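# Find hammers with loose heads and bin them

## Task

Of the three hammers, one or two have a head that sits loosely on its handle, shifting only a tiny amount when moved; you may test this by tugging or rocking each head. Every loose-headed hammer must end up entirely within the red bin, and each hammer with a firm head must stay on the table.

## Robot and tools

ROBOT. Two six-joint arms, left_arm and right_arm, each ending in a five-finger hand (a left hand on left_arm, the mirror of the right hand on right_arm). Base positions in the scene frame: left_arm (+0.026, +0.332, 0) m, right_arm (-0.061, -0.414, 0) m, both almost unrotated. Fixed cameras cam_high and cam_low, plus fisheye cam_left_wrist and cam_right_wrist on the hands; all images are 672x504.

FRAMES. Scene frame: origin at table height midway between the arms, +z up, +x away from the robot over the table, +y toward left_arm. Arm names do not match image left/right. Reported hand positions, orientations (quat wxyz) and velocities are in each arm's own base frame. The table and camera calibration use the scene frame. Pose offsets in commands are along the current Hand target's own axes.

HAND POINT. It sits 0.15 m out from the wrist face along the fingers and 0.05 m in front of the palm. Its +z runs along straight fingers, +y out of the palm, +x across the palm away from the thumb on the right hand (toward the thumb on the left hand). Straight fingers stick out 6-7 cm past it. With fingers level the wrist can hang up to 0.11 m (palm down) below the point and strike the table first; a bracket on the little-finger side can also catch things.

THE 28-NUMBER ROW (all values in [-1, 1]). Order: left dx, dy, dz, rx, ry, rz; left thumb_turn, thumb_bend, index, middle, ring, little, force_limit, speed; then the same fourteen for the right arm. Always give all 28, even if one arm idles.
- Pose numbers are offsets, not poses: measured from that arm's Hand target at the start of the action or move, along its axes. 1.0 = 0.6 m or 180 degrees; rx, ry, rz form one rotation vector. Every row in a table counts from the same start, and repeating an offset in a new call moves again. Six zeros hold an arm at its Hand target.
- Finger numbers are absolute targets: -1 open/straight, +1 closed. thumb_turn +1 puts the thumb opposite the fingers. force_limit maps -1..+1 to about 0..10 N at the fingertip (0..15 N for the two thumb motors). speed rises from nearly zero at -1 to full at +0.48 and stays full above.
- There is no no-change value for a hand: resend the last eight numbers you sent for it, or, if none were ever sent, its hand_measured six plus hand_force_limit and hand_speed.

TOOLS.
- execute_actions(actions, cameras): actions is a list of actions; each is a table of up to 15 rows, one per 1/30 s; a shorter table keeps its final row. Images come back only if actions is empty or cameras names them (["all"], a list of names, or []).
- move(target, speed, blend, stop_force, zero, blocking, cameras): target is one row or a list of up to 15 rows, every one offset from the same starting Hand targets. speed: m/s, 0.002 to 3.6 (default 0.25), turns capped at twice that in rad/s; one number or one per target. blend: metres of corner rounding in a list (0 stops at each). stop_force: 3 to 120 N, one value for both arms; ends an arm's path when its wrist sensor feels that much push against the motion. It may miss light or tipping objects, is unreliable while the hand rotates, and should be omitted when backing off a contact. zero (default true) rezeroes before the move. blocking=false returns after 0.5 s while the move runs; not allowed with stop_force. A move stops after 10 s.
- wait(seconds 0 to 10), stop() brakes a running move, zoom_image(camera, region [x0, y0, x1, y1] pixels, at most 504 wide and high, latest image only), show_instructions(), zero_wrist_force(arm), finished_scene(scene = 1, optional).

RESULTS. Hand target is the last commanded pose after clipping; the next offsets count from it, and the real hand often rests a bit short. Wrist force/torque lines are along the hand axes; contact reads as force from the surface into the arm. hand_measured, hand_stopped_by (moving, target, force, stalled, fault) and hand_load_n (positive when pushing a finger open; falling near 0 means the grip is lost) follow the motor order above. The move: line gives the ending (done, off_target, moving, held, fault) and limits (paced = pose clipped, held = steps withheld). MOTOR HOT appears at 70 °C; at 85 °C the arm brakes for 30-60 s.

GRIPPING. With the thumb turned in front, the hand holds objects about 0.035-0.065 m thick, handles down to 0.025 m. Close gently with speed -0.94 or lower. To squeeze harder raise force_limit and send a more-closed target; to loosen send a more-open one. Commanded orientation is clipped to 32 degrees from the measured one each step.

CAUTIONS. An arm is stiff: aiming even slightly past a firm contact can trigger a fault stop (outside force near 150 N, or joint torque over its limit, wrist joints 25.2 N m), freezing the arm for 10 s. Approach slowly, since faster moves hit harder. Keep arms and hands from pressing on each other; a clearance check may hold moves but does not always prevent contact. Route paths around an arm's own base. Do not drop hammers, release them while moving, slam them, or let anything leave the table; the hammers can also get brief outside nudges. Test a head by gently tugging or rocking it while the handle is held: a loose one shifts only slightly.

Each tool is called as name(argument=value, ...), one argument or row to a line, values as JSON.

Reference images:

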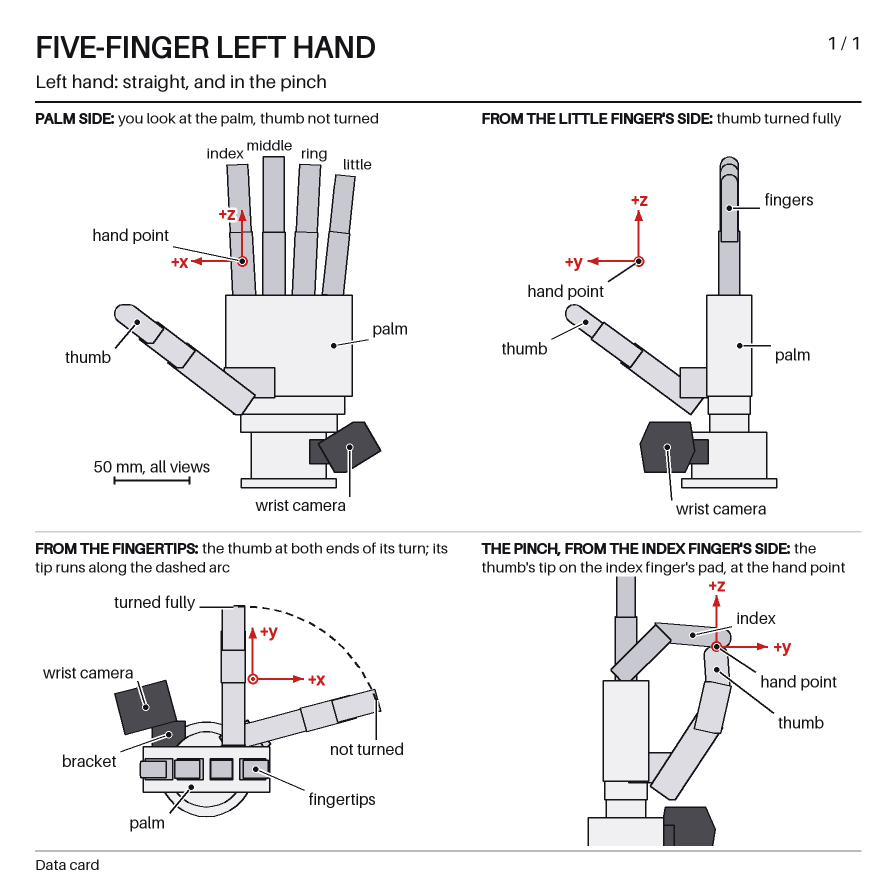

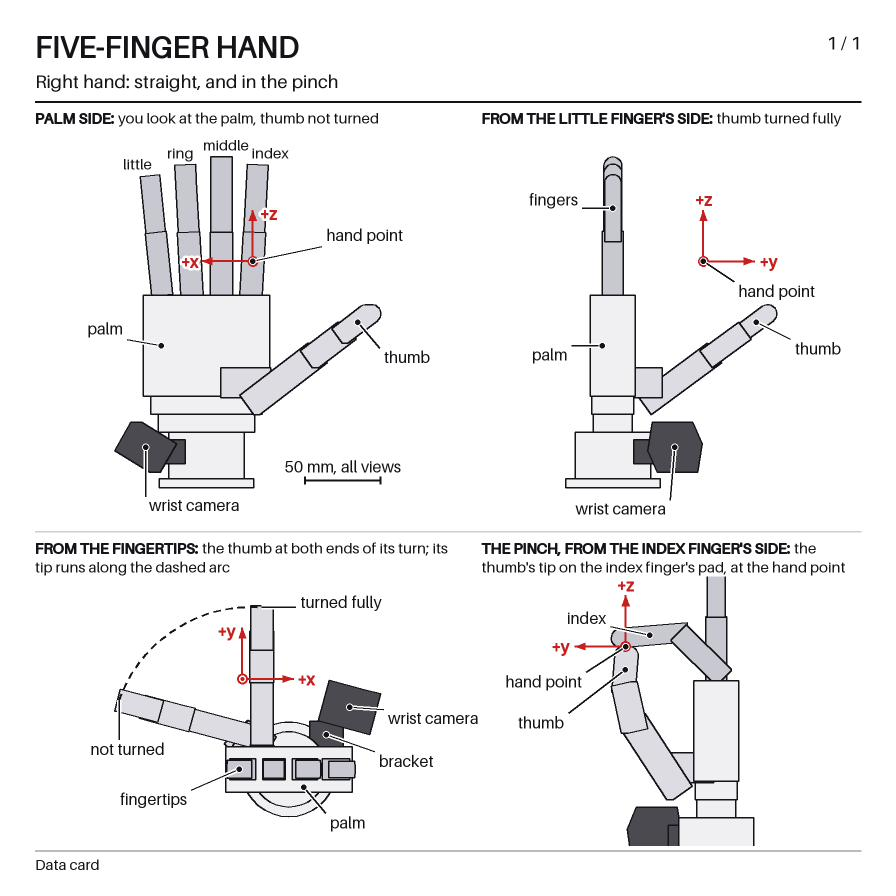

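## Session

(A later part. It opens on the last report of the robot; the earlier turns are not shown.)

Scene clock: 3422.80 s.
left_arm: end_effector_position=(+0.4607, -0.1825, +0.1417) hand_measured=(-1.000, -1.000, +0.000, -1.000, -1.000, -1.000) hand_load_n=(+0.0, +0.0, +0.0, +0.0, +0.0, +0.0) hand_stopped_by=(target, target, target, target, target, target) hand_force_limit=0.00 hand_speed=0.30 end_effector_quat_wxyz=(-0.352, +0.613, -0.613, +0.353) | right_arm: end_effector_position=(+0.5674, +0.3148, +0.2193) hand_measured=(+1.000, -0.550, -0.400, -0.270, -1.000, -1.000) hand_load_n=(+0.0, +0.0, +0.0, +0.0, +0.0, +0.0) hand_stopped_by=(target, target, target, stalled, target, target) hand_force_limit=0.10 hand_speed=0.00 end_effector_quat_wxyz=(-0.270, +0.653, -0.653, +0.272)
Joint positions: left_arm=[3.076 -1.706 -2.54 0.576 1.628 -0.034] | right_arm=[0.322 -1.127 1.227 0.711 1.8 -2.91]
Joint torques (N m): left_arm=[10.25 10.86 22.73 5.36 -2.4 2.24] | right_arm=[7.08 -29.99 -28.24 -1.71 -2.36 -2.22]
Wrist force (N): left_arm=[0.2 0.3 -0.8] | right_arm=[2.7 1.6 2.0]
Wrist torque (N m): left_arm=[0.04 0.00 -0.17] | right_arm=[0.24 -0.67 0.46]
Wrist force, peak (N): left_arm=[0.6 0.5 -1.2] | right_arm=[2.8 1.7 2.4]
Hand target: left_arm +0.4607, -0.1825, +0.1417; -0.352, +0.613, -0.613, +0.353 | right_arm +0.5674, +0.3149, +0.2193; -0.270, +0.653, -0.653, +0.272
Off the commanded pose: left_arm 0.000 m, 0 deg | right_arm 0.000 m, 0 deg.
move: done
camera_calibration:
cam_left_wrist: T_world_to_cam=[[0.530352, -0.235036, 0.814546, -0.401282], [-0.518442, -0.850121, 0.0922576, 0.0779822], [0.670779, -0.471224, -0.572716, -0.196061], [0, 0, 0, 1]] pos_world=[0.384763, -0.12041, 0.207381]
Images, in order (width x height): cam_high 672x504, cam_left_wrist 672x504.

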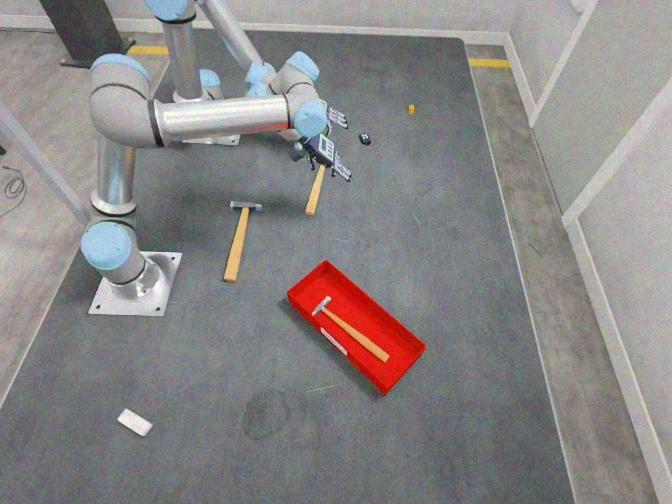

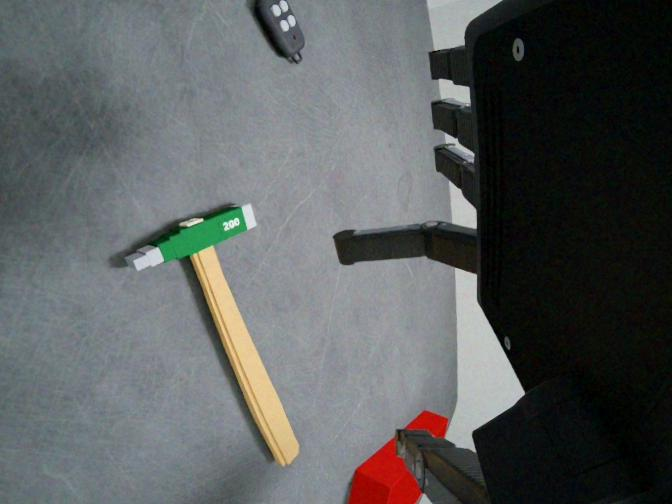

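move(
  target=[
    [0, 0, 0, 0, 0, 0, -1, -1, 0, -1, -1, -1, 0.0, 0.3, -0.028, 0.1843, 0.0968, 0.0833, 0, 0, 1, -0.55, -0.4, -0.4, -1, -1, 0.1, 0],
  ],
  speed=0.2,
)

move(
  target=[-0.0058, 0.1442, 0.0727, 0, 0, 0, -1, -1, 0, -1, -1, -1, 0.0, 0.3, 0, 0, 0, 0, 0.0433, 0.025, 1, -0.55, -0.4, -0.4, -1, -1, 0.1, 0],
  speed=0.1,
  cameras=["cam_left_wrist", "cam_right_wrist"],
)

Scene clock: 3447.30 s.
left_arm: end_effector_position=(+0.4607, -0.1825, +0.1417) hand_measured=(-1.000, -1.000, +0.000, -1.000, -1.000, -1.000) hand_load_n=(+0.0, +0.0, +0.0, +0.0, +0.0, +0.0) hand_stopped_by=(target, target, target, target, target, target) hand_force_limit=0.00 hand_speed=0.30 end_effector_quat_wxyz=(-0.352, +0.613, -0.613, +0.353) | right_arm: end_effector_position=(+0.5306, +0.3314, +0.0999) hand_measured=(+1.000, -0.550, -0.400, -0.270, -1.000, -1.000) hand_load_n=(+0.0, +0.0, +0.0, +0.0, +0.0, +0.0) hand_stopped_by=(target, target, target, stalled, target, target) hand_force_limit=0.10 hand_speed=0.00 end_effector_quat_wxyz=(-0.353, +0.612, -0.612, +0.355)
Joint positions: left_arm=[3.076 -1.706 -2.54 0.576 1.628 -0.034] | right_arm=[0.424 -1.205 1.735 0.033 1.939 -2.921]
Joint torques (N m): left_arm=[10.54 11.49 22 5.33 -2.42 2.24] | right_arm=[8.16 -23.79 -7.73 -2.28 2.81 -2.29]
Wrist force (N): left_arm=[0.4 0.5 -0.6] | right_arm=[2.2 1.9 2.2]
Wrist torque (N m): left_arm=[0.06 -0.02 -0.17] | right_arm=[0.31 -0.60 0.45]
Wrist force, peak (N): left_arm=[0.6 0.8 -0.7] | right_arm=[2.4 3.2 2.2]
Hand target: left_arm +0.4607, -0.1825, +0.1417; -0.352, +0.613, -0.613, +0.353 | right_arm +0.5305, +0.3314, +0.0999; -0.353, +0.612, -0.612, +0.355
Off the commanded pose: left_arm 0.000 m, 0 deg | right_arm 0.000 m, 0 deg.
move: done

Scene clock: 3448.83 s.
left_arm: end_effector_position=(+0.4549, -0.1791, +0.0450) hand_measured=(-1.000, -1.000, +0.000, -1.000, -1.000, -1.000) hand_load_n=(+0.0, +0.0, +0.0, +0.0, +0.0, +0.0) hand_stopped_by=(target, target, target, target, target, target) hand_force_limit=0.00 hand_speed=0.30 end_effector_quat_wxyz=(-0.352, +0.613, -0.613, +0.353) | right_arm: end_effector_position=(+0.5305, +0.3314, +0.0999) hand_measured=(+1.000, -0.550, -0.400, -0.270, -1.000, -1.000) hand_load_n=(+0.0, +0.0, +0.0, +0.0, -0.5, +0.0) hand_stopped_by=(target, target, target, stalled, target, target) hand_force_limit=0.10 hand_speed=0.00 end_effector_quat_wxyz=(+0.324, -0.562, +0.658, -0.382)
Joint positions: left_arm=[3.087 -2.103 -2.582 1.016 1.618 -0.029] | right_arm=[0.486 -1.152 1.666 0.109 2.121 -2.785]
Joint torques (N m): left_arm=[10.58 18.59 14.37 5.24 -2.38 2.29] | right_arm=[8.68 -26.19 -26.38 3.17 3.02 1.58]
Wrist force (N): left_arm=[0.6 0.4 -0.7] | right_arm=[2.3 1.6 1.9]
Wrist torque (N m): left_arm=[0.05 -0.06 -0.16] | right_arm=[0.30 -0.61 0.26]
Wrist force, peak (N): left_arm=[0.7 1.1 -0.2] | right_arm=[2.6 1.9 2.2]
Hand target: left_arm +0.4549, -0.1791, +0.0450; -0.352, +0.613, -0.613, +0.353 | right_arm +0.5305, +0.3314, +0.0999; +0.324, -0.562, +0.658, -0.382
Off the commanded pose: left_arm 0.000 m, 0 deg | right_arm 0.000 m, 0 deg.
move: done
camera_calibration:
cam_left_wrist: T_world_to_cam=[[0.530352, -0.235036, 0.814546, -0.318641], [-0.518442, -0.850121, 0.0922576, 0.0867869], [0.670779, -0.471224, -0.572716, -0.24595], [0, 0, 0, 1]] pos_world=[0.378963, -0.11701, 0.110681]
cam_right_wrist: T_world_to_cam=[[-0.533712, -0.216686, -0.817434, 0.433016], [-0.455558, 0.888042, 0.0620357, -0.0608774], [0.712473, 0.405498, -0.572672, -0.34208], [0, 0, 0, 1]] pos_world=[0.447095, 0.286603, 0.16184]
Images, in order (width x height): cam_left_wrist 672x504, cam_right_wrist 672x504.

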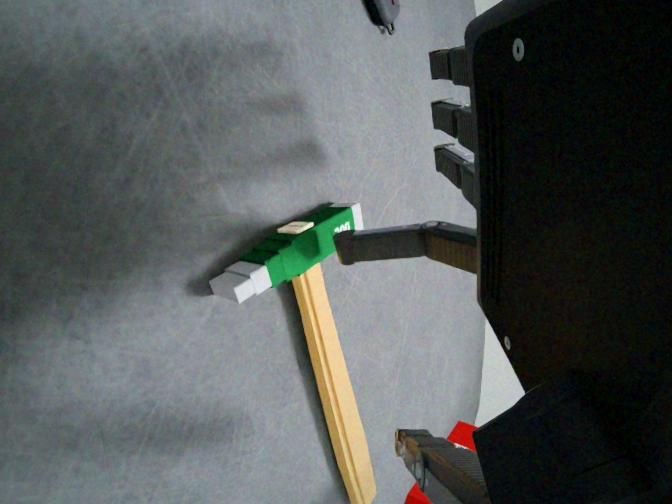

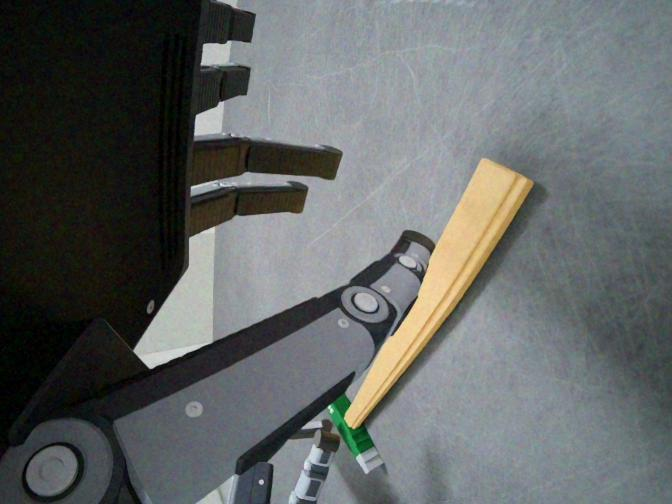

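move(
  target=[0, 0.0027, -0.0046, 0, 0, 0, -1, -1, 0, -1, -1, -1, 0.0, 0.3, 0.0212, 0.0881, 0.0303, 0, 0, 0, 1, -0.55, -0.4, -0.4, -1, -1, 0.1, 0],
  speed=0.08,
  cameras=["cam_right_wrist"],
)

Scene clock: 3474.30 s.
left_arm: end_effector_position=(+0.4517, -0.1791, +0.0450) hand_measured=(-1.000, -1.000, +0.000, -1.000, -1.000, -1.000) hand_load_n=(+0.0, +0.0, +0.0, +0.0, +0.0, +0.0) hand_stopped_by=(target, target, target, target, target, target) hand_force_limit=0.00 hand_speed=0.30 end_effector_quat_wxyz=(-0.352, +0.613, -0.613, +0.353) | right_arm: end_effector_position=(+0.5181, +0.3204, +0.0451) hand_measured=(+1.000, -0.550, -0.400, -0.270, -1.000, -1.000) hand_load_n=(+0.0, +0.0, +0.0, +0.0, +0.0, -0.5) hand_stopped_by=(target, target, target, stalled, target, target) hand_force_limit=0.10 hand_speed=0.00 end_effector_quat_wxyz=(+0.324, -0.562, +0.658, -0.382)
Joint positions: left_arm=[3.086 -2.103 -2.59 1.024 1.619 -0.029] | right_arm=[0.477 -1.114 1.776 -0.041 2.113 -2.791]
Joint torques (N m): left_arm=[-13.89 31.76 -8.11 5.4 2.61 -1.94] | right_arm=[-9.53 -25.41 -8.45 -2.05 -2.06 -1.9]
Wrist force (N): left_arm=[0.8 0.1 -0.7] | right_arm=[2.2 1.6 2.4]
Wrist torque (N m): left_arm=[0.01 -0.08 -0.14] | right_arm=[0.26 -0.62 0.45]
Wrist force, peak (N): left_arm=[0.9 0.5 -0.8] | right_arm=[2.4 2.1 2.6]
Hand target: left_arm +0.4517, -0.1791, +0.0450; -0.352, +0.613, -0.613, +0.353 | right_arm +0.5181, +0.3204, +0.0450; +0.324, -0.562, +0.658, -0.382
Off the commanded pose: left_arm 0.000 m, 0 deg | right_arm 0.000 m, 0 deg.
move: done
camera_calibration:
cam_right_wrist: T_world_to_cam=[[-0.533674, -0.216665, -0.817464, 0.379065], [-0.455526, 0.88806, 0.0620099, -0.0534141], [0.712522, 0.405469, -0.572631, -0.36017], [0, 0, 0, 1]] pos_world=[0.434595, 0.275603, 0.10694]
Images, in order (width x height): cam_right_wrist 672x504.

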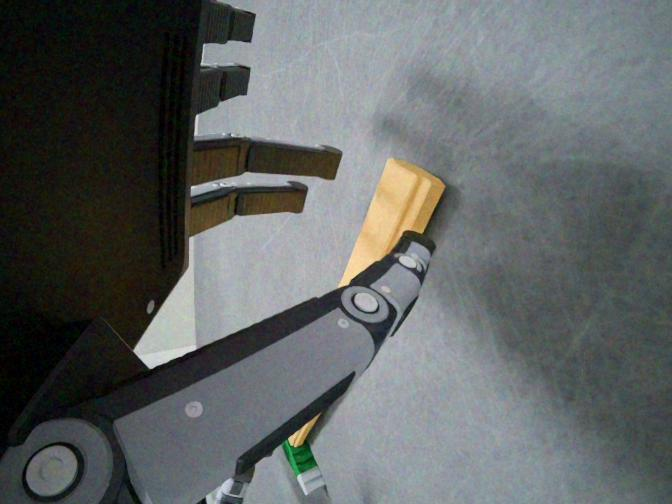

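move(
  target=[0, 0, 0, 0, 0, 0, -1, -1, 0, -1, -1, -1, 0.0, 0.3, 0, 0.0354, 0.0204, 0, 0, 0, 1, -0.58, -0.4, -0.4, -1, -1, 0.1, 0],
  speed=0.03,
  stop_force=4,
)

move(
  target=[0, 0, 0, 0, 0, 0, -1, -1, 0, -1, -1, -1, 0.0, 0.3, 0, 0, 0, 0, 0, 0, 1, -0.58, 0.3, 0.3, -1, -1, -0.2, -0.8],
  speed=0.03,
  cameras=["cam_right_wrist"],
)

Scene clock: 3488.10 s.
left_arm: end_effector_position=(+0.4517, -0.1791, +0.0450) hand_measured=(-1.000, -1.000, +0.000, -1.000, -1.000, -1.000) hand_load_n=(-0.5, +0.0, +0.0, +0.0, +0.0, +0.0) hand_stopped_by=(target, target, target, target, target, target) hand_force_limit=0.00 hand_speed=0.30 end_effector_quat_wxyz=(-0.352, +0.613, -0.613, +0.353) | right_arm: end_effector_position=(+0.5181, +0.3204, +0.0205) hand_measured=(+1.000, -0.580, -0.400, -0.270, -1.000, -1.000) hand_load_n=(+0.0, +0.0, +0.0, +0.0, +0.0, +0.0) hand_stopped_by=(target, target, target, stalled, target, target) hand_force_limit=0.10 hand_speed=0.00 end_effector_quat_wxyz=(+0.324, -0.562, +0.658, -0.382)
Joint positions: left_arm=[3.086 -2.103 -2.59 1.024 1.619 -0.029] | right_arm=[0.477 -1.077 1.795 -0.098 2.113 -2.791]
Joint torques (N m): left_arm=[-14.12 31.5 -8.12 5.39 2.44 -1.94] | right_arm=[-10.01 -27.34 -6.76 -1.95 -2.15 -2.2]
Wrist force (N): left_arm=[0.6 0.4 -0.5] | right_arm=[2.1 1.8 2.3]
Wrist torque (N m): left_arm=[0.03 -0.06 -0.16] | right_arm=[0.30 -0.58 0.45]
Wrist force, peak (N): left_arm=[1.0 0.6 -1.0] | right_arm=[2.5 1.9 2.2]
Hand target: left_arm +0.4517, -0.1791, +0.0450; -0.352, +0.613, -0.613, +0.353 | right_arm +0.5181, +0.3204, +0.0205; +0.324, -0.562, +0.658, -0.382
Off the commanded pose: left_arm 0.000 m, 0 deg | right_arm 0.000 m, 0 deg.
move: done

Scene clock: 3489.30 s.
left_arm: end_effector_position=(+0.4517, -0.1791, +0.0450) hand_measured=(-1.000, -1.000, +0.000, -1.000, -1.000, -1.000) hand_load_n=(+0.0, +0.0, +0.0, +0.0, +0.0, -0.5) hand_stopped_by=(target, target, target, target, target, target) hand_force_limit=0.00 hand_speed=0.30 end_effector_quat_wxyz=(-0.352, +0.613, -0.613, +0.353) | right_arm: end_effector_position=(+0.5181, +0.3204, +0.0205) hand_measured=(+1.000, -0.582, +0.114, +0.096, -1.000, -1.000) hand_load_n=(+0.0, +6.0, +8.5, +4.5, +0.0, +0.0) hand_stopped_by=(target, target, force, force, target, target) hand_force_limit=-0.20 hand_speed=-0.80 end_effector_quat_wxyz=(+0.324, -0.562, +0.658, -0.382)
Joint positions: left_arm=[3.086 -2.103 -2.59 1.024 1.619 -0.029] | right_arm=[0.477 -1.077 1.795 -0.098 2.113 -2.791]
Joint torques (N m): left_arm=[-14 31.29 -7.96 5.35 2.47 -1.93] | right_arm=[-8.85 -26.29 -8.59 -1.17 -1.46 -2.26]
Wrist force (N): left_arm=[0.4 0.4 -0.7] | right_arm=[2.0 1.1 2.3]
Wrist torque (N m): left_arm=[0.05 -0.03 -0.17] | right_arm=[0.15 -0.50 0.47]
Wrist force, peak (N): left_arm=[1.0 0.3 -0.7] | right_arm=[2.5 1.5 2.9]
Hand target: left_arm +0.4517, -0.1791, +0.0450; -0.352, +0.613, -0.613, +0.353 | right_arm +0.5181, +0.3204, +0.0205; +0.324, -0.562, +0.658, -0.382
Off the commanded pose: left_arm 0.000 m, 0 deg | right_arm 0.000 m, 0 deg.
move: done
camera_calibration:
cam_right_wrist: T_world_to_cam=[[-0.533674, -0.216665, -0.817464, 0.359016], [-0.455526, 0.88806, 0.0620099, -0.0518061], [0.712522, 0.405469, -0.572631, -0.374159], [0, 0, 0, 1]] pos_world=[0.434595, 0.275503, 0.0824398]
Images, in order (width x height): cam_right_wrist 672x504.

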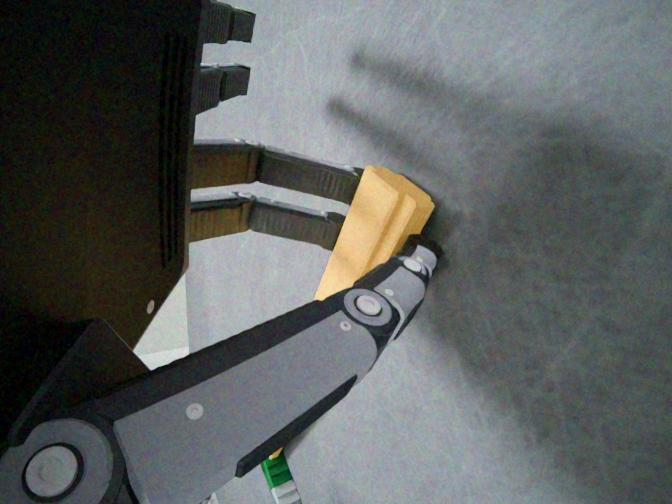

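move(
  target=[0, 0, 0, 0, 0, 0, -1, -1, 0, -1, -1, -1, 0.0, 0.3, 0, 0, 0, 0, 0, 0, 1, -0.5, 0.35, 0.35, -1, -1, 0.2, -0.8],
  speed=0.03,
  cameras=["cam_left_wrist"],
)

Scene clock: 3493.70 s.
left_arm: end_effector_position=(+0.4517, -0.1791, +0.0450) hand_measured=(-1.000, -1.000, +0.000, -1.000, -1.000, -1.000) hand_load_n=(+0.0, +0.0, +0.0, +0.0, +0.0, +0.0) hand_stopped_by=(target, target, target, target, target, target) hand_force_limit=0.00 hand_speed=0.30 end_effector_quat_wxyz=(-0.352, +0.613, -0.613, +0.353) | right_arm: end_effector_position=(+0.5181, +0.3204, +0.0205) hand_measured=(+1.000, -0.578, +0.114, +0.110, -1.000, -1.000) hand_load_n=(+0.0, +9.5, +5.0, +14.0, +0.0, +0.0) hand_stopped_by=(target, force, force, force, target, target) hand_force_limit=0.20 hand_speed=-0.80 end_effector_quat_wxyz=(+0.324, -0.562, +0.658, -0.382)
Joint positions: left_arm=[3.086 -2.103 -2.59 1.024 1.619 -0.029] | right_arm=[0.477 -1.077 1.795 -0.098 2.113 -2.791]
Joint torques (N m): left_arm=[-13.75 31.33 -7.66 5.32 2.41 -2.05] | right_arm=[-5.69 -29.43 -15.54 1.64 0.22 -2.12]
Wrist force (N): left_arm=[0.4 0.4 -0.8] | right_arm=[2.6 -0.1 1.8]
Wrist torque (N m): left_arm=[0.05 -0.02 -0.18] | right_arm=[0.11 -0.52 0.45]
Wrist force, peak (N): left_arm=[0.9 0.5 -0.8] | right_arm=[2.3 1.2 2.4]
Hand target: left_arm +0.4517, -0.1791, +0.0450; -0.352, +0.613, -0.613, +0.353 | right_arm +0.5181, +0.3204, +0.0205; +0.324, -0.562, +0.658, -0.382
Off the commanded pose: left_arm 0.000 m, 0 deg | right_arm 0.000 m, 0 deg.
move: done
camera_calibration:
cam_left_wrist: T_world_to_cam=[[0.530352, -0.235036, 0.814546, -0.316862], [-0.518442, -0.850121, 0.0922576, 0.0851371], [0.670779, -0.471224, -0.572716, -0.24386], [0, 0, 0, 1]] pos_world=[0.375763, -0.11701, 0.110581]
Images, in order (width x height): cam_left_wrist 672x504.

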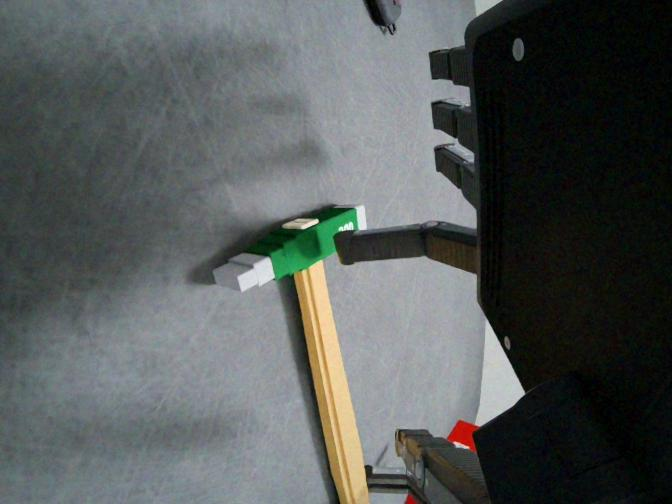

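move(
  target=[0, 0.026, 0.015, 0, 0, 0, -1, -1, 0, -1, -1, -1, 0.0, 0.3, 0, 0, 0, 0, 0, 0, 1, -0.5, 0.35, 0.35, -1, -1, 0.2, -0.8],
  speed=0.01,
  stop_force=8,
  cameras=["cam_left_wrist"],
)

zoom_image(
  camera="cam_left_wrist",
  region=[270, 200, 390, 290],
)

Scene clock: 3506.30 s.
left_arm: end_effector_position=(+0.4517, -0.1791, +0.0347) hand_measured=(-1.000, -1.000, +0.000, -1.000, -1.000, -1.000) hand_load_n=(+0.0, +0.0, +0.0, +0.0, +0.0, +0.0) hand_stopped_by=(target, target, target, target, target, target) hand_force_limit=0.00 hand_speed=0.30 end_effector_quat_wxyz=(-0.352, +0.613, -0.613, +0.353) | right_arm: end_effector_position=(+0.5181, +0.3204, +0.0205) hand_measured=(+1.000, -0.578, +0.114, +0.110, -1.000, -1.000) hand_load_n=(+0.5, +9.5, +6.0, +14.5, +0.0, +0.0) hand_stopped_by=(target, force, force, force, target, target) hand_force_limit=0.20 hand_speed=-0.80 end_effector_quat_wxyz=(+0.324, -0.562, +0.658, -0.382)
Joint positions: left_arm=[3.086 -2.149 -2.586 1.067 1.619 -0.029] | right_arm=[0.477 -1.077 1.795 -0.098 2.113 -2.791]
Joint torques (N m): left_arm=[-11.96 30.14 -10.48 -1.74 2.09 -0.58] | right_arm=[-3.96 -33.25 -22.75 2.38 2 -1.99]
Wrist force (N): left_arm=[0.3 -5.8 -2.8] | right_arm=[2.6 1.4 2.5]
Wrist torque (N m): left_arm=[-0.03 -0.05 -0.10] | right_arm=[0.10 -0.55 0.49]
Wrist force, peak (N): left_arm=[0.4 -11.1 -5.3] | right_arm=[2.6 1.5 2.7]
Hand target: left_arm +0.4517, -0.1791, +0.0347; -0.352, +0.613, -0.613, +0.353 (not the last commanded pose) | right_arm +0.5181, +0.3204, +0.0205; +0.324, -0.562, +0.658, -0.382
Off the commanded pose: left_arm 0.008 m, 0 deg | right_arm 0.000 m, 0 deg.
move: contact (left_arm)
camera_calibration:
cam_left_wrist: T_world_to_cam=[[0.530261, -0.234973, 0.814623, -0.308462], [-0.518414, -0.850141, 0.0922324, 0.085992], [0.670872, -0.47122, -0.57261, -0.249852], [0, 0, 0, 1]] pos_world=[0.375763, -0.11711, 0.100281]
Images, in order (width x height): cam_left_wrist 672x504.

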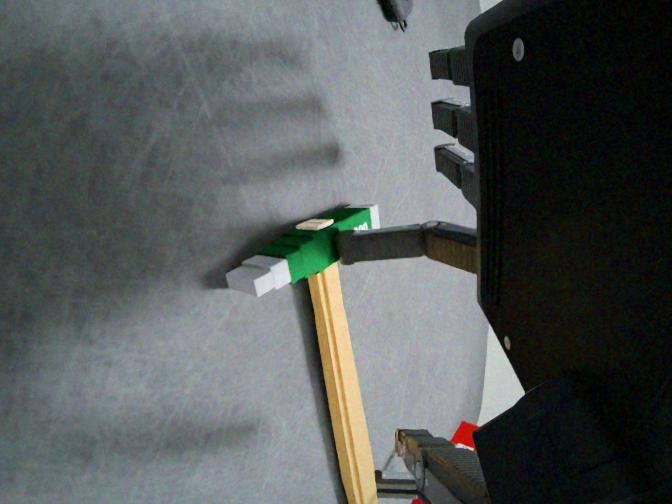

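Scaled by 4.200 from the camera's 672x504 image, which has a finer 960x720 frame.

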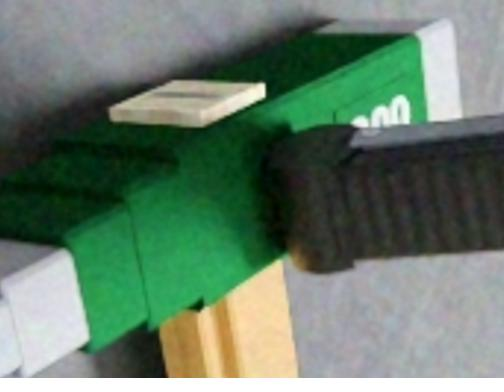

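move(
  target=[0, 0.0008, 0.0005, 0, 0, 0, -1, -1, 0, -1, -1, -1, 0.0, 0.3, -0.005, 0, 0, 0, 0, 0, 1, -0.5, 0.35, 0.35, -1, -1, 0.2, -0.8],
  speed=0.02,
  cameras=["cam_left_wrist"],
)

zoom_image(
  camera="cam_left_wrist",
  region=[270, 200, 390, 290],
)

move(
  target=[0, 0, 0, 0, 0, 0, -1, -1, 0, -1, -1, -1, 0.0, 0.3, 0.01, 0, 0, 0, 0, 0, 1, -0.5, 0.35, 0.35, -1, -1, 0.2, -0.8],
  speed=0.02,
  cameras=["cam_left_wrist"],
)

zoom_image(
  camera="cam_left_wrist",
  region=[270, 200, 390, 290],
)

Scene clock: 3519.97 s.
left_arm: end_effector_position=(+0.4517, -0.1791, +0.0341) hand_measured=(-1.000, -1.000, +0.000, -1.000, -1.000, -1.000) hand_load_n=(+0.0, +0.0, -2.0, +0.0, +0.0, +0.0) hand_stopped_by=(target, target, target, target, target, target) hand_force_limit=0.00 hand_speed=0.30 end_effector_quat_wxyz=(-0.352, +0.613, -0.613, +0.353) | right_arm: end_effector_position=(+0.5186, +0.3233, +0.0205) hand_measured=(+1.000, -0.578, +0.114, +0.110, -1.000, -1.000) hand_load_n=(-5.0, +12.5, +4.5, +12.0, +0.0, +0.0) hand_stopped_by=(target, force, force, force, target, target) hand_force_limit=0.20 hand_speed=-0.80 end_effector_quat_wxyz=(+0.324, -0.562, +0.658, -0.382)
Joint positions: left_arm=[3.086 -2.152 -2.586 1.069 1.619 -0.029] | right_arm=[0.483 -1.072 1.787 -0.093 2.118 -2.787]
Joint torques (N m): left_arm=[-5.52 11.3 9.09 0.91 0.63 1.45] | right_arm=[12.82 -27.95 -26.63 1.36 0.92 2.27]
Wrist force (N): left_arm=[-6.4 -17.3 -8.2] | right_arm=[12.4 1.7 2.2]
Wrist torque (N m): left_arm=[-0.12 -0.25 0.01] | right_arm=[0.26 -0.54 0.14]
Wrist force, peak (N): left_arm=[-6.6 -17.3 -8.0] | right_arm=[12.8 0.8 1.7]
Hand target: left_arm +0.4517, -0.1791, +0.0341; -0.352, +0.613, -0.613, +0.353 | right_arm +0.5186, +0.3233, +0.0205; +0.324, -0.562, +0.658, -0.382
Off the commanded pose: left_arm 0.000 m, 0 deg | right_arm 0.000 m, 0 deg.
move: done
camera_calibration:
cam_left_wrist: T_world_to_cam=[[0.530261, -0.234973, 0.814623, -0.308055], [-0.518414, -0.850141, 0.0922324, 0.0860382], [0.670872, -0.47122, -0.57261, -0.250138], [0, 0, 0, 1]] pos_world=[0.375763, -0.11711, 0.0997814]
Images, in order (width x height): cam_left_wrist 672x504.

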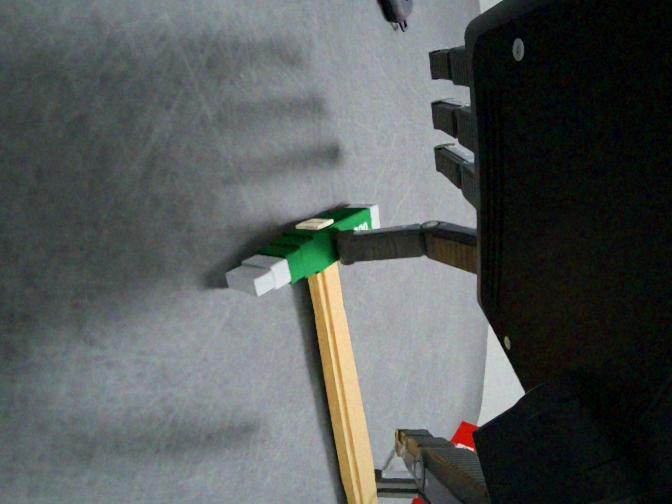

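Scaled by 4.200 from the camera's 672x504 image, which has a finer 960x720 frame.

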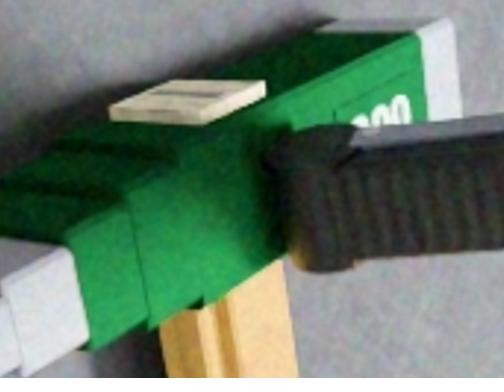

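Scene clock: 3520.73 s.
left_arm: end_effector_position=(+0.4517, -0.1791, +0.0341) hand_measured=(-1.000, -1.000, +0.000, -1.000, -1.000, -1.000) hand_load_n=(+0.0, -0.5, -3.0, +0.0, +0.0, +0.0) hand_stopped_by=(target, target, target, target, target, target) hand_force_limit=0.00 hand_speed=0.30 end_effector_quat_wxyz=(-0.352, +0.613, -0.613, +0.353) | right_arm: end_effector_position=(+0.5177, +0.3175, +0.0205) hand_measured=(+1.000, -0.578, +0.114, +0.110, -1.000, -1.000) hand_load_n=(+8.0, +11.5, +4.0, +12.0, +0.0, +0.0) hand_stopped_by=(target, force, force, force, target, target) hand_force_limit=0.20 hand_speed=-0.80 end_effector_quat_wxyz=(+0.324, -0.562, +0.658, -0.382)
Joint positions: left_arm=[3.086 -2.152 -2.586 1.069 1.619 -0.029] | right_arm=[0.472 -1.082 1.803 -0.103 2.109 -2.794]
Joint torques (N m): left_arm=[-3.74 12.47 9.46 0.86 0.09 1.4] | right_arm=[-13.32 -46.59 -3.64 0 -0.23 -3.17]
Wrist force (N): left_arm=[6.3 -15.9 -9.1] | right_arm=[-7.2 1.2 2.7]
Wrist torque (N m): left_arm=[-0.09 0.08 -0.07] | right_arm=[0.28 -0.58 0.67]
Wrist force, peak (N): left_arm=[-6.5 -17.7 -8.3] | right_arm=[12.6 1.8 2.2]
Hand target: left_arm +0.4517, -0.1791, +0.0341; -0.352, +0.613, -0.613, +0.353 | right_arm +0.5176, +0.3174, +0.0205; +0.324, -0.562, +0.658, -0.382
Off the commanded pose: left_arm 0.000 m, 0 deg | right_arm 0.000 m, 0 deg.
move: done
camera_calibration:
cam_left_wrist: T_world_to_cam=[[0.530261, -0.234973, 0.814623, -0.308055], [-0.518414, -0.850141, 0.0922324, 0.0860382], [0.670872, -0.47122, -0.57261, -0.250138], [0, 0, 0, 1]] pos_world=[0.375763, -0.11711, 0.0997814]
Images, in order (width x height): cam_left_wrist 672x504.

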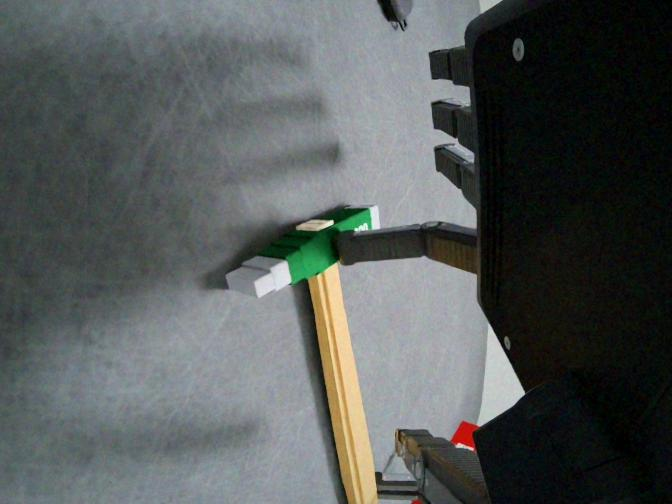

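Scaled by 4.200 from the camera's 672x504 image, which has a finer 960x720 frame.

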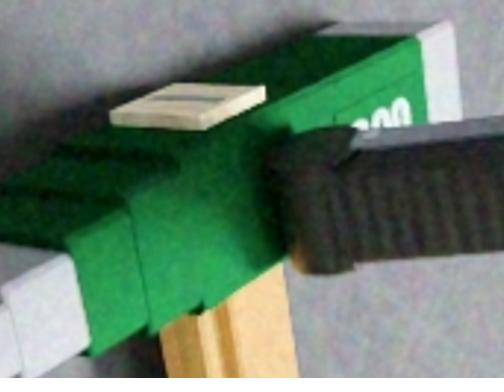

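move(
  target=[0, 0, 0, 0, 0, 0, -1, -1, 0, -1, -1, -1, 0.0, 0.3, -0.005, -0.0042, 0.0072, 0, 0, 0, 1, -0.5, 0.35, 0.35, -1, -1, 0.2, -0.8],
  speed=0.02,
  cameras=["cam_left_wrist"],
)

zoom_image(
  camera="cam_left_wrist",
  region=[220, 190, 390, 330],
)

move(
  target=[0, 0, 0, 0, 0, 0, -1, -1, 0, -1, -1, -1, 0.0, 0.3, 0, 0.0084, -0.0144, 0, 0, 0, 1, -0.5, 0.35, 0.35, -1, -1, 0.2, -0.8],
  speed=0.02,
  cameras=["cam_left_wrist"],
)

zoom_image(
  camera="cam_left_wrist",
  region=[220, 190, 390, 330],
)

Scene clock: 3534.77 s.
left_arm: end_effector_position=(+0.4517, -0.1791, +0.0341) hand_measured=(-1.000, -1.000, +0.000, -1.000, -1.000, -1.000) hand_load_n=(+0.0, +0.0, -2.5, +0.0, +0.0, +0.0) hand_stopped_by=(target, target, target, target, target, target) hand_force_limit=0.00 hand_speed=0.30 end_effector_quat_wxyz=(-0.352, +0.613, -0.613, +0.353) | right_arm: end_effector_position=(+0.5230, +0.3196, +0.0206) hand_measured=(+1.000, -0.578, +0.114, +0.110, -1.000, -1.000) hand_load_n=(-5.0, +11.5, +1.0, +13.0, +0.0, +0.0) hand_stopped_by=(target, force, force, force, target, target) hand_force_limit=0.20 hand_speed=-0.80 end_effector_quat_wxyz=(+0.324, -0.562, +0.658, -0.382)
Joint positions: left_arm=[3.086 -2.152 -2.586 1.069 1.619 -0.029] | right_arm=[0.47 -1.072 1.786 -0.096 2.108 -2.795]
Joint torques (N m): left_arm=[5.87 18.22 9.66 0.23 -0.39 1.41] | right_arm=[-6.06 -28.09 -27.27 1.43 -4.09 -1.74]
Wrist force (N): left_arm=[-6.8 -17.9 -8.9] | right_arm=[12.0 2.0 1.8]
Wrist torque (N m): left_arm=[-0.16 -0.23 0.02] | right_arm=[0.23 -0.62 0.31]
Wrist force, peak (N): left_arm=[-6.8 -17.9 -8.9] | right_arm=[12.2 1.9 1.3]
Hand target: left_arm +0.4517, -0.1791, +0.0341; -0.352, +0.613, -0.613, +0.353 | right_arm +0.5231, +0.3196, +0.0206; +0.324, -0.562, +0.658, -0.382
Off the commanded pose: left_arm 0.000 m, 0 deg | right_arm 0.000 m, 0 deg.
move: done
camera_calibration:
cam_left_wrist: T_world_to_cam=[[0.530261, -0.234973, 0.814623, -0.308055], [-0.518414, -0.850141, 0.0922324, 0.0860382], [0.670872, -0.47122, -0.57261, -0.250138], [0, 0, 0, 1]] pos_world=[0.375763, -0.11711, 0.0997814]
Images, in order (width x height): cam_left_wrist 672x504.

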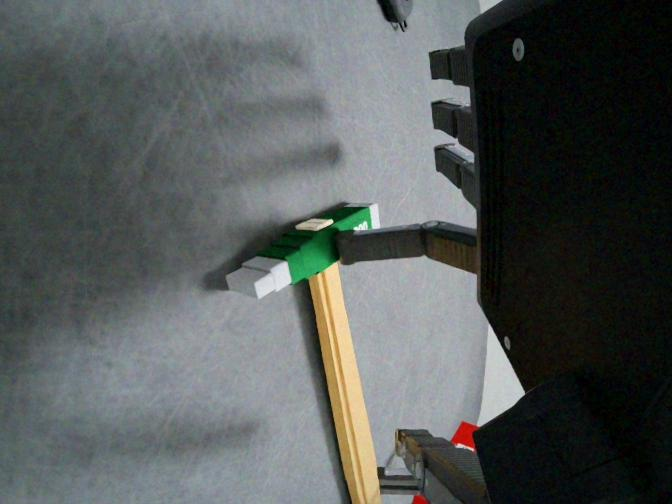

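Scaled by 2.965 from the camera's 672x504 image, which has a finer 960x720 frame.

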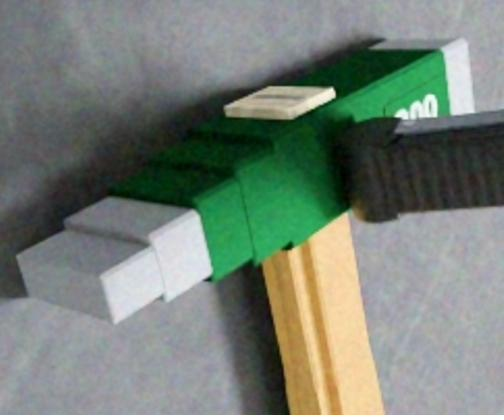

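Scene clock: 3535.57 s.
left_arm: end_effector_position=(+0.4517, -0.1791, +0.0341) hand_measured=(-1.000, -1.000, +0.000, -1.000, -1.000, -1.000) hand_load_n=(-0.5, +0.0, -1.5, +0.0, +0.0, +0.0) hand_stopped_by=(target, target, target, target, target, target) hand_force_limit=0.00 hand_speed=0.30 end_effector_quat_wxyz=(-0.352, +0.613, -0.613, +0.353) | right_arm: end_effector_position=(+0.5133, +0.3212, +0.0205) hand_measured=(+1.000, -0.578, +0.114, +0.110, -1.000, -1.000) hand_load_n=(+2.5, +12.0, +7.0, +11.0, +0.0, +0.0) hand_stopped_by=(target, force, force, force, target, target) hand_force_limit=0.20 hand_speed=-0.80 end_effector_quat_wxyz=(+0.324, -0.562, +0.658, -0.382)
Joint positions: left_arm=[3.086 -2.152 -2.586 1.069 1.619 -0.029] | right_arm=[0.484 -1.082 1.804 -0.1 2.119 -2.786]
Joint torques (N m): left_arm=[6.54 19.26 8.55 0.1 -0.09 1.42] | right_arm=[10.53 -47.53 -7.88 -2.49 1.75 1.91]
Wrist force (N): left_arm=[-5.3 -18.3 -8.0] | right_arm=[7.5 -0.2 2.7]
Wrist torque (N m): left_arm=[-0.16 -0.15 0.02] | right_arm=[0.25 -0.46 0.33]
Wrist force, peak (N): left_arm=[-7.5 -18.2 -8.6] | right_arm=[11.8 2.1 1.8]
Hand target: left_arm +0.4517, -0.1791, +0.0341; -0.352, +0.613, -0.613, +0.353 | right_arm +0.5132, +0.3212, +0.0205; +0.324, -0.562, +0.658, -0.382
Off the commanded pose: left_arm 0.000 m, 0 deg | right_arm 0.000 m, 0 deg.
move: done
camera_calibration:
cam_left_wrist: T_world_to_cam=[[0.530261, -0.234973, 0.814623, -0.308055], [-0.518414, -0.850141, 0.0922324, 0.0860382], [0.670872, -0.47122, -0.57261, -0.250138], [0, 0, 0, 1]] pos_world=[0.375763, -0.11711, 0.0997814]
Images, in order (width x height): cam_left_wrist 672x504.

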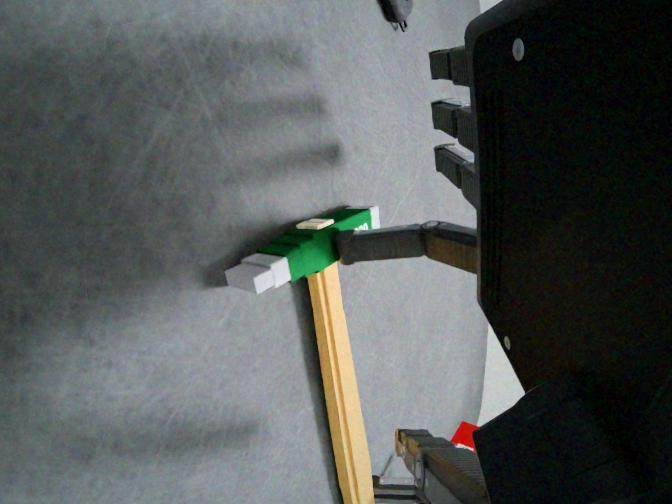

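Scaled by 2.965 from the camera's 672x504 image, which has a finer 960x720 frame.

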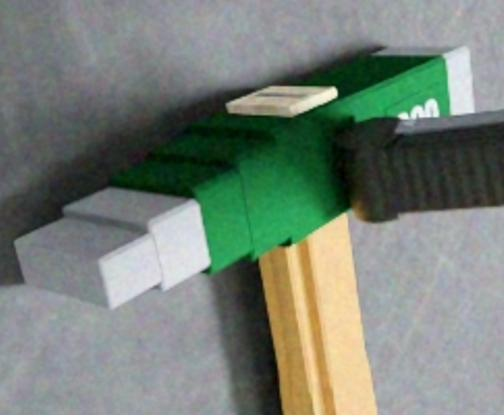

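move(
  target=[0, 0, 0, 0, 0, 0, -1, -1, 0, -1, -1, -1, 0.0, 0.3, 0, -0.0114, 0.003, 0, 0, 0, 1, -0.5, 0.35, 0.35, -1, -1, 0.2, -0.8],
  speed=0.02,
  cameras=["cam_left_wrist"],
)

zoom_image(
  camera="cam_left_wrist",
  region=[220, 190, 390, 330],
)

move(
  target=[0, 0, 0, 0, 0, 0, -1, -1, 0, -1, -1, -1, 0.0, 0.3, 0, 0.0072, 0.0042, 0, 0, 0, 1, -0.5, 0.35, 0.35, -1, -1, 0.2, -0.8],
  speed=0.02,
  cameras=["cam_left_wrist"],
)

zoom_image(
  camera="cam_left_wrist",
  region=[220, 190, 390, 330],
)

Scene clock: 3562.73 s.
left_arm: end_effector_position=(+0.4517, -0.1791, +0.0341) hand_measured=(-1.000, -1.000, +0.000, -1.000, -1.000, -1.000) hand_load_n=(+0.0, +0.0, -1.0, +0.0, +0.0, +0.0) hand_stopped_by=(target, target, target, target, target, target) hand_force_limit=0.00 hand_speed=0.30 end_effector_quat_wxyz=(-0.352, +0.613, -0.613, +0.353) | right_arm: end_effector_position=(+0.5180, +0.3204, +0.0255) hand_measured=(+1.000, -0.578, +0.114, +0.110, -1.000, -1.000) hand_load_n=(-2.0, +12.5, +4.5, +11.5, +0.0, +0.0) hand_stopped_by=(target, force, force, force, target, target) hand_force_limit=0.20 hand_speed=-0.80 end_effector_quat_wxyz=(+0.324, -0.562, +0.658, -0.382)
Joint positions: left_arm=[3.086 -2.152 -2.586 1.069 1.619 -0.029] | right_arm=[0.477 -1.084 1.792 -0.087 2.113 -2.791]
Joint torques (N m): left_arm=[5.93 22.11 4.02 -0.52 0.36 1.55] | right_arm=[-8.45 -51.38 -27.55 1.56 -3.48 -1.77]
Wrist force (N): left_arm=[-7.9 -22.6 -9.2] | right_arm=[8.4 3.4 2.7]
Wrist torque (N m): left_arm=[-0.20 -0.19 0.01] | right_arm=[0.26 -0.51 0.38]
Wrist force, peak (N): left_arm=[-7.9 -22.6 -9.2] | right_arm=[8.6 3.6 2.6]
Hand target: left_arm +0.4517, -0.1791, +0.0341; -0.352, +0.613, -0.613, +0.353 | right_arm +0.5181, +0.3204, +0.0255; +0.324, -0.562, +0.658, -0.382
Off the commanded pose: left_arm 0.000 m, 0 deg | right_arm 0.000 m, 0 deg.
move: done
camera_calibration:
cam_left_wrist: T_world_to_cam=[[0.530261, -0.234973, 0.814623, -0.308031], [-0.518414, -0.850141, 0.0922324, 0.0861232], [0.670872, -0.47122, -0.57261, -0.250091], [0, 0, 0, 1]] pos_world=[0.375763, -0.11701, 0.0997814]
Images, in order (width x height): cam_left_wrist 672x504.

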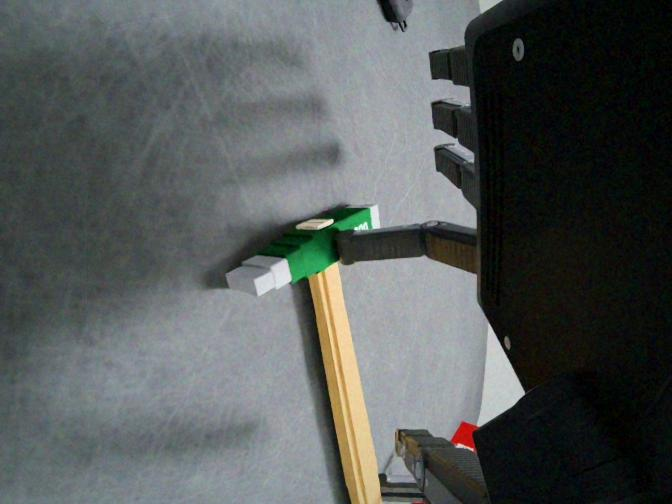

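Scaled by 2.965 from the camera's 672x504 image, which has a finer 960x720 frame.

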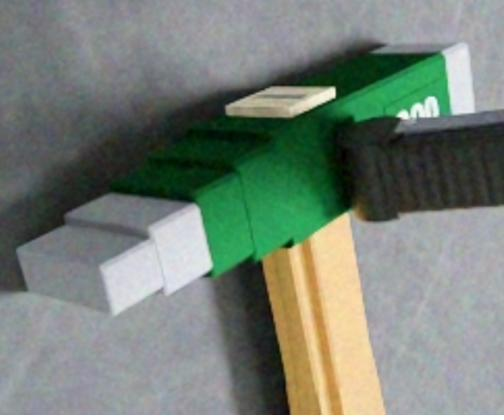

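Scene clock: 3563.47 s.
left_arm: end_effector_position=(+0.4517, -0.1791, +0.0341) hand_measured=(-1.000, -1.000, +0.000, -1.000, -1.000, -1.000) hand_load_n=(+0.0, +0.0, -1.0, -0.5, -0.5, +0.0) hand_stopped_by=(target, target, target, target, target, target) hand_force_limit=0.00 hand_speed=0.30 end_effector_quat_wxyz=(-0.352, +0.613, -0.613, +0.353) | right_arm: end_effector_position=(+0.5181, +0.3204, +0.0206) hand_measured=(+1.000, -0.578, +0.114, +0.110, -1.000, -1.000) hand_load_n=(-2.5, +12.5, +3.5, +11.5, +0.0, +0.0) hand_stopped_by=(target, force, force, force, target, target) hand_force_limit=0.20 hand_speed=-0.80 end_effector_quat_wxyz=(+0.324, -0.562, +0.658, -0.382)
Joint positions: left_arm=[3.086 -2.152 -2.586 1.069 1.619 -0.029] | right_arm=[0.477 -1.077 1.795 -0.098 2.113 -2.791]
Joint torques (N m): left_arm=[4.56 19.22 3.72 -0.66 -0.46 1.51] | right_arm=[-7.05 -27.66 -9.46 -3.49 -3.8 -1.88]
Wrist force (N): left_arm=[-2.0 -16.6 -7.7] | right_arm=[10.1 1.8 1.8]
Wrist torque (N m): left_arm=[-0.08 -0.12 0.00] | right_arm=[0.33 -0.57 0.43]
Wrist force, peak (N): left_arm=[-7.5 -22.7 -9.1] | right_arm=[10.9 2.7 2.7]
Hand target: left_arm +0.4517, -0.1791, +0.0341; -0.352, +0.613, -0.613, +0.353 | right_arm +0.5181, +0.3204, +0.0205; +0.324, -0.562, +0.658, -0.382
Off the commanded pose: left_arm 0.000 m, 0 deg | right_arm 0.000 m, 0 deg.
move: done
camera_calibration:
cam_left_wrist: T_world_to_cam=[[0.530261, -0.234973, 0.814623, -0.308031], [-0.518414, -0.850141, 0.0922324, 0.0861232], [0.670872, -0.47122, -0.57261, -0.250091], [0, 0, 0, 1]] pos_world=[0.375763, -0.11701, 0.0997814]
Images, in order (width x height): cam_left_wrist 672x504.

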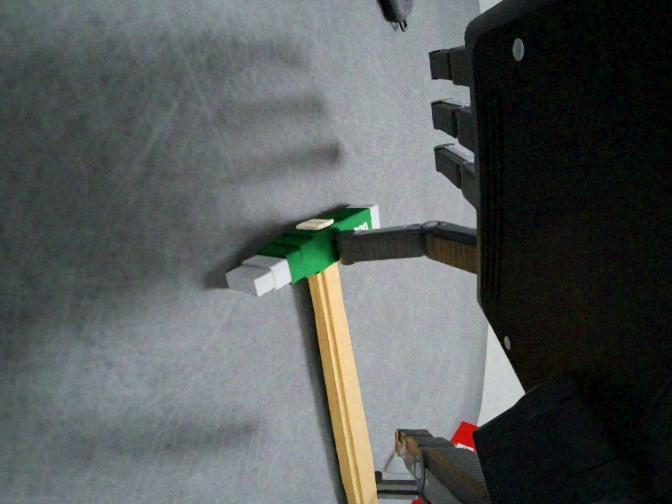

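Scaled by 2.965 from the camera's 672x504 image, which has a finer 960x720 frame.

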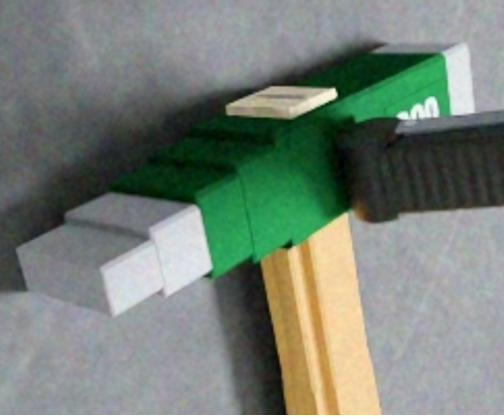

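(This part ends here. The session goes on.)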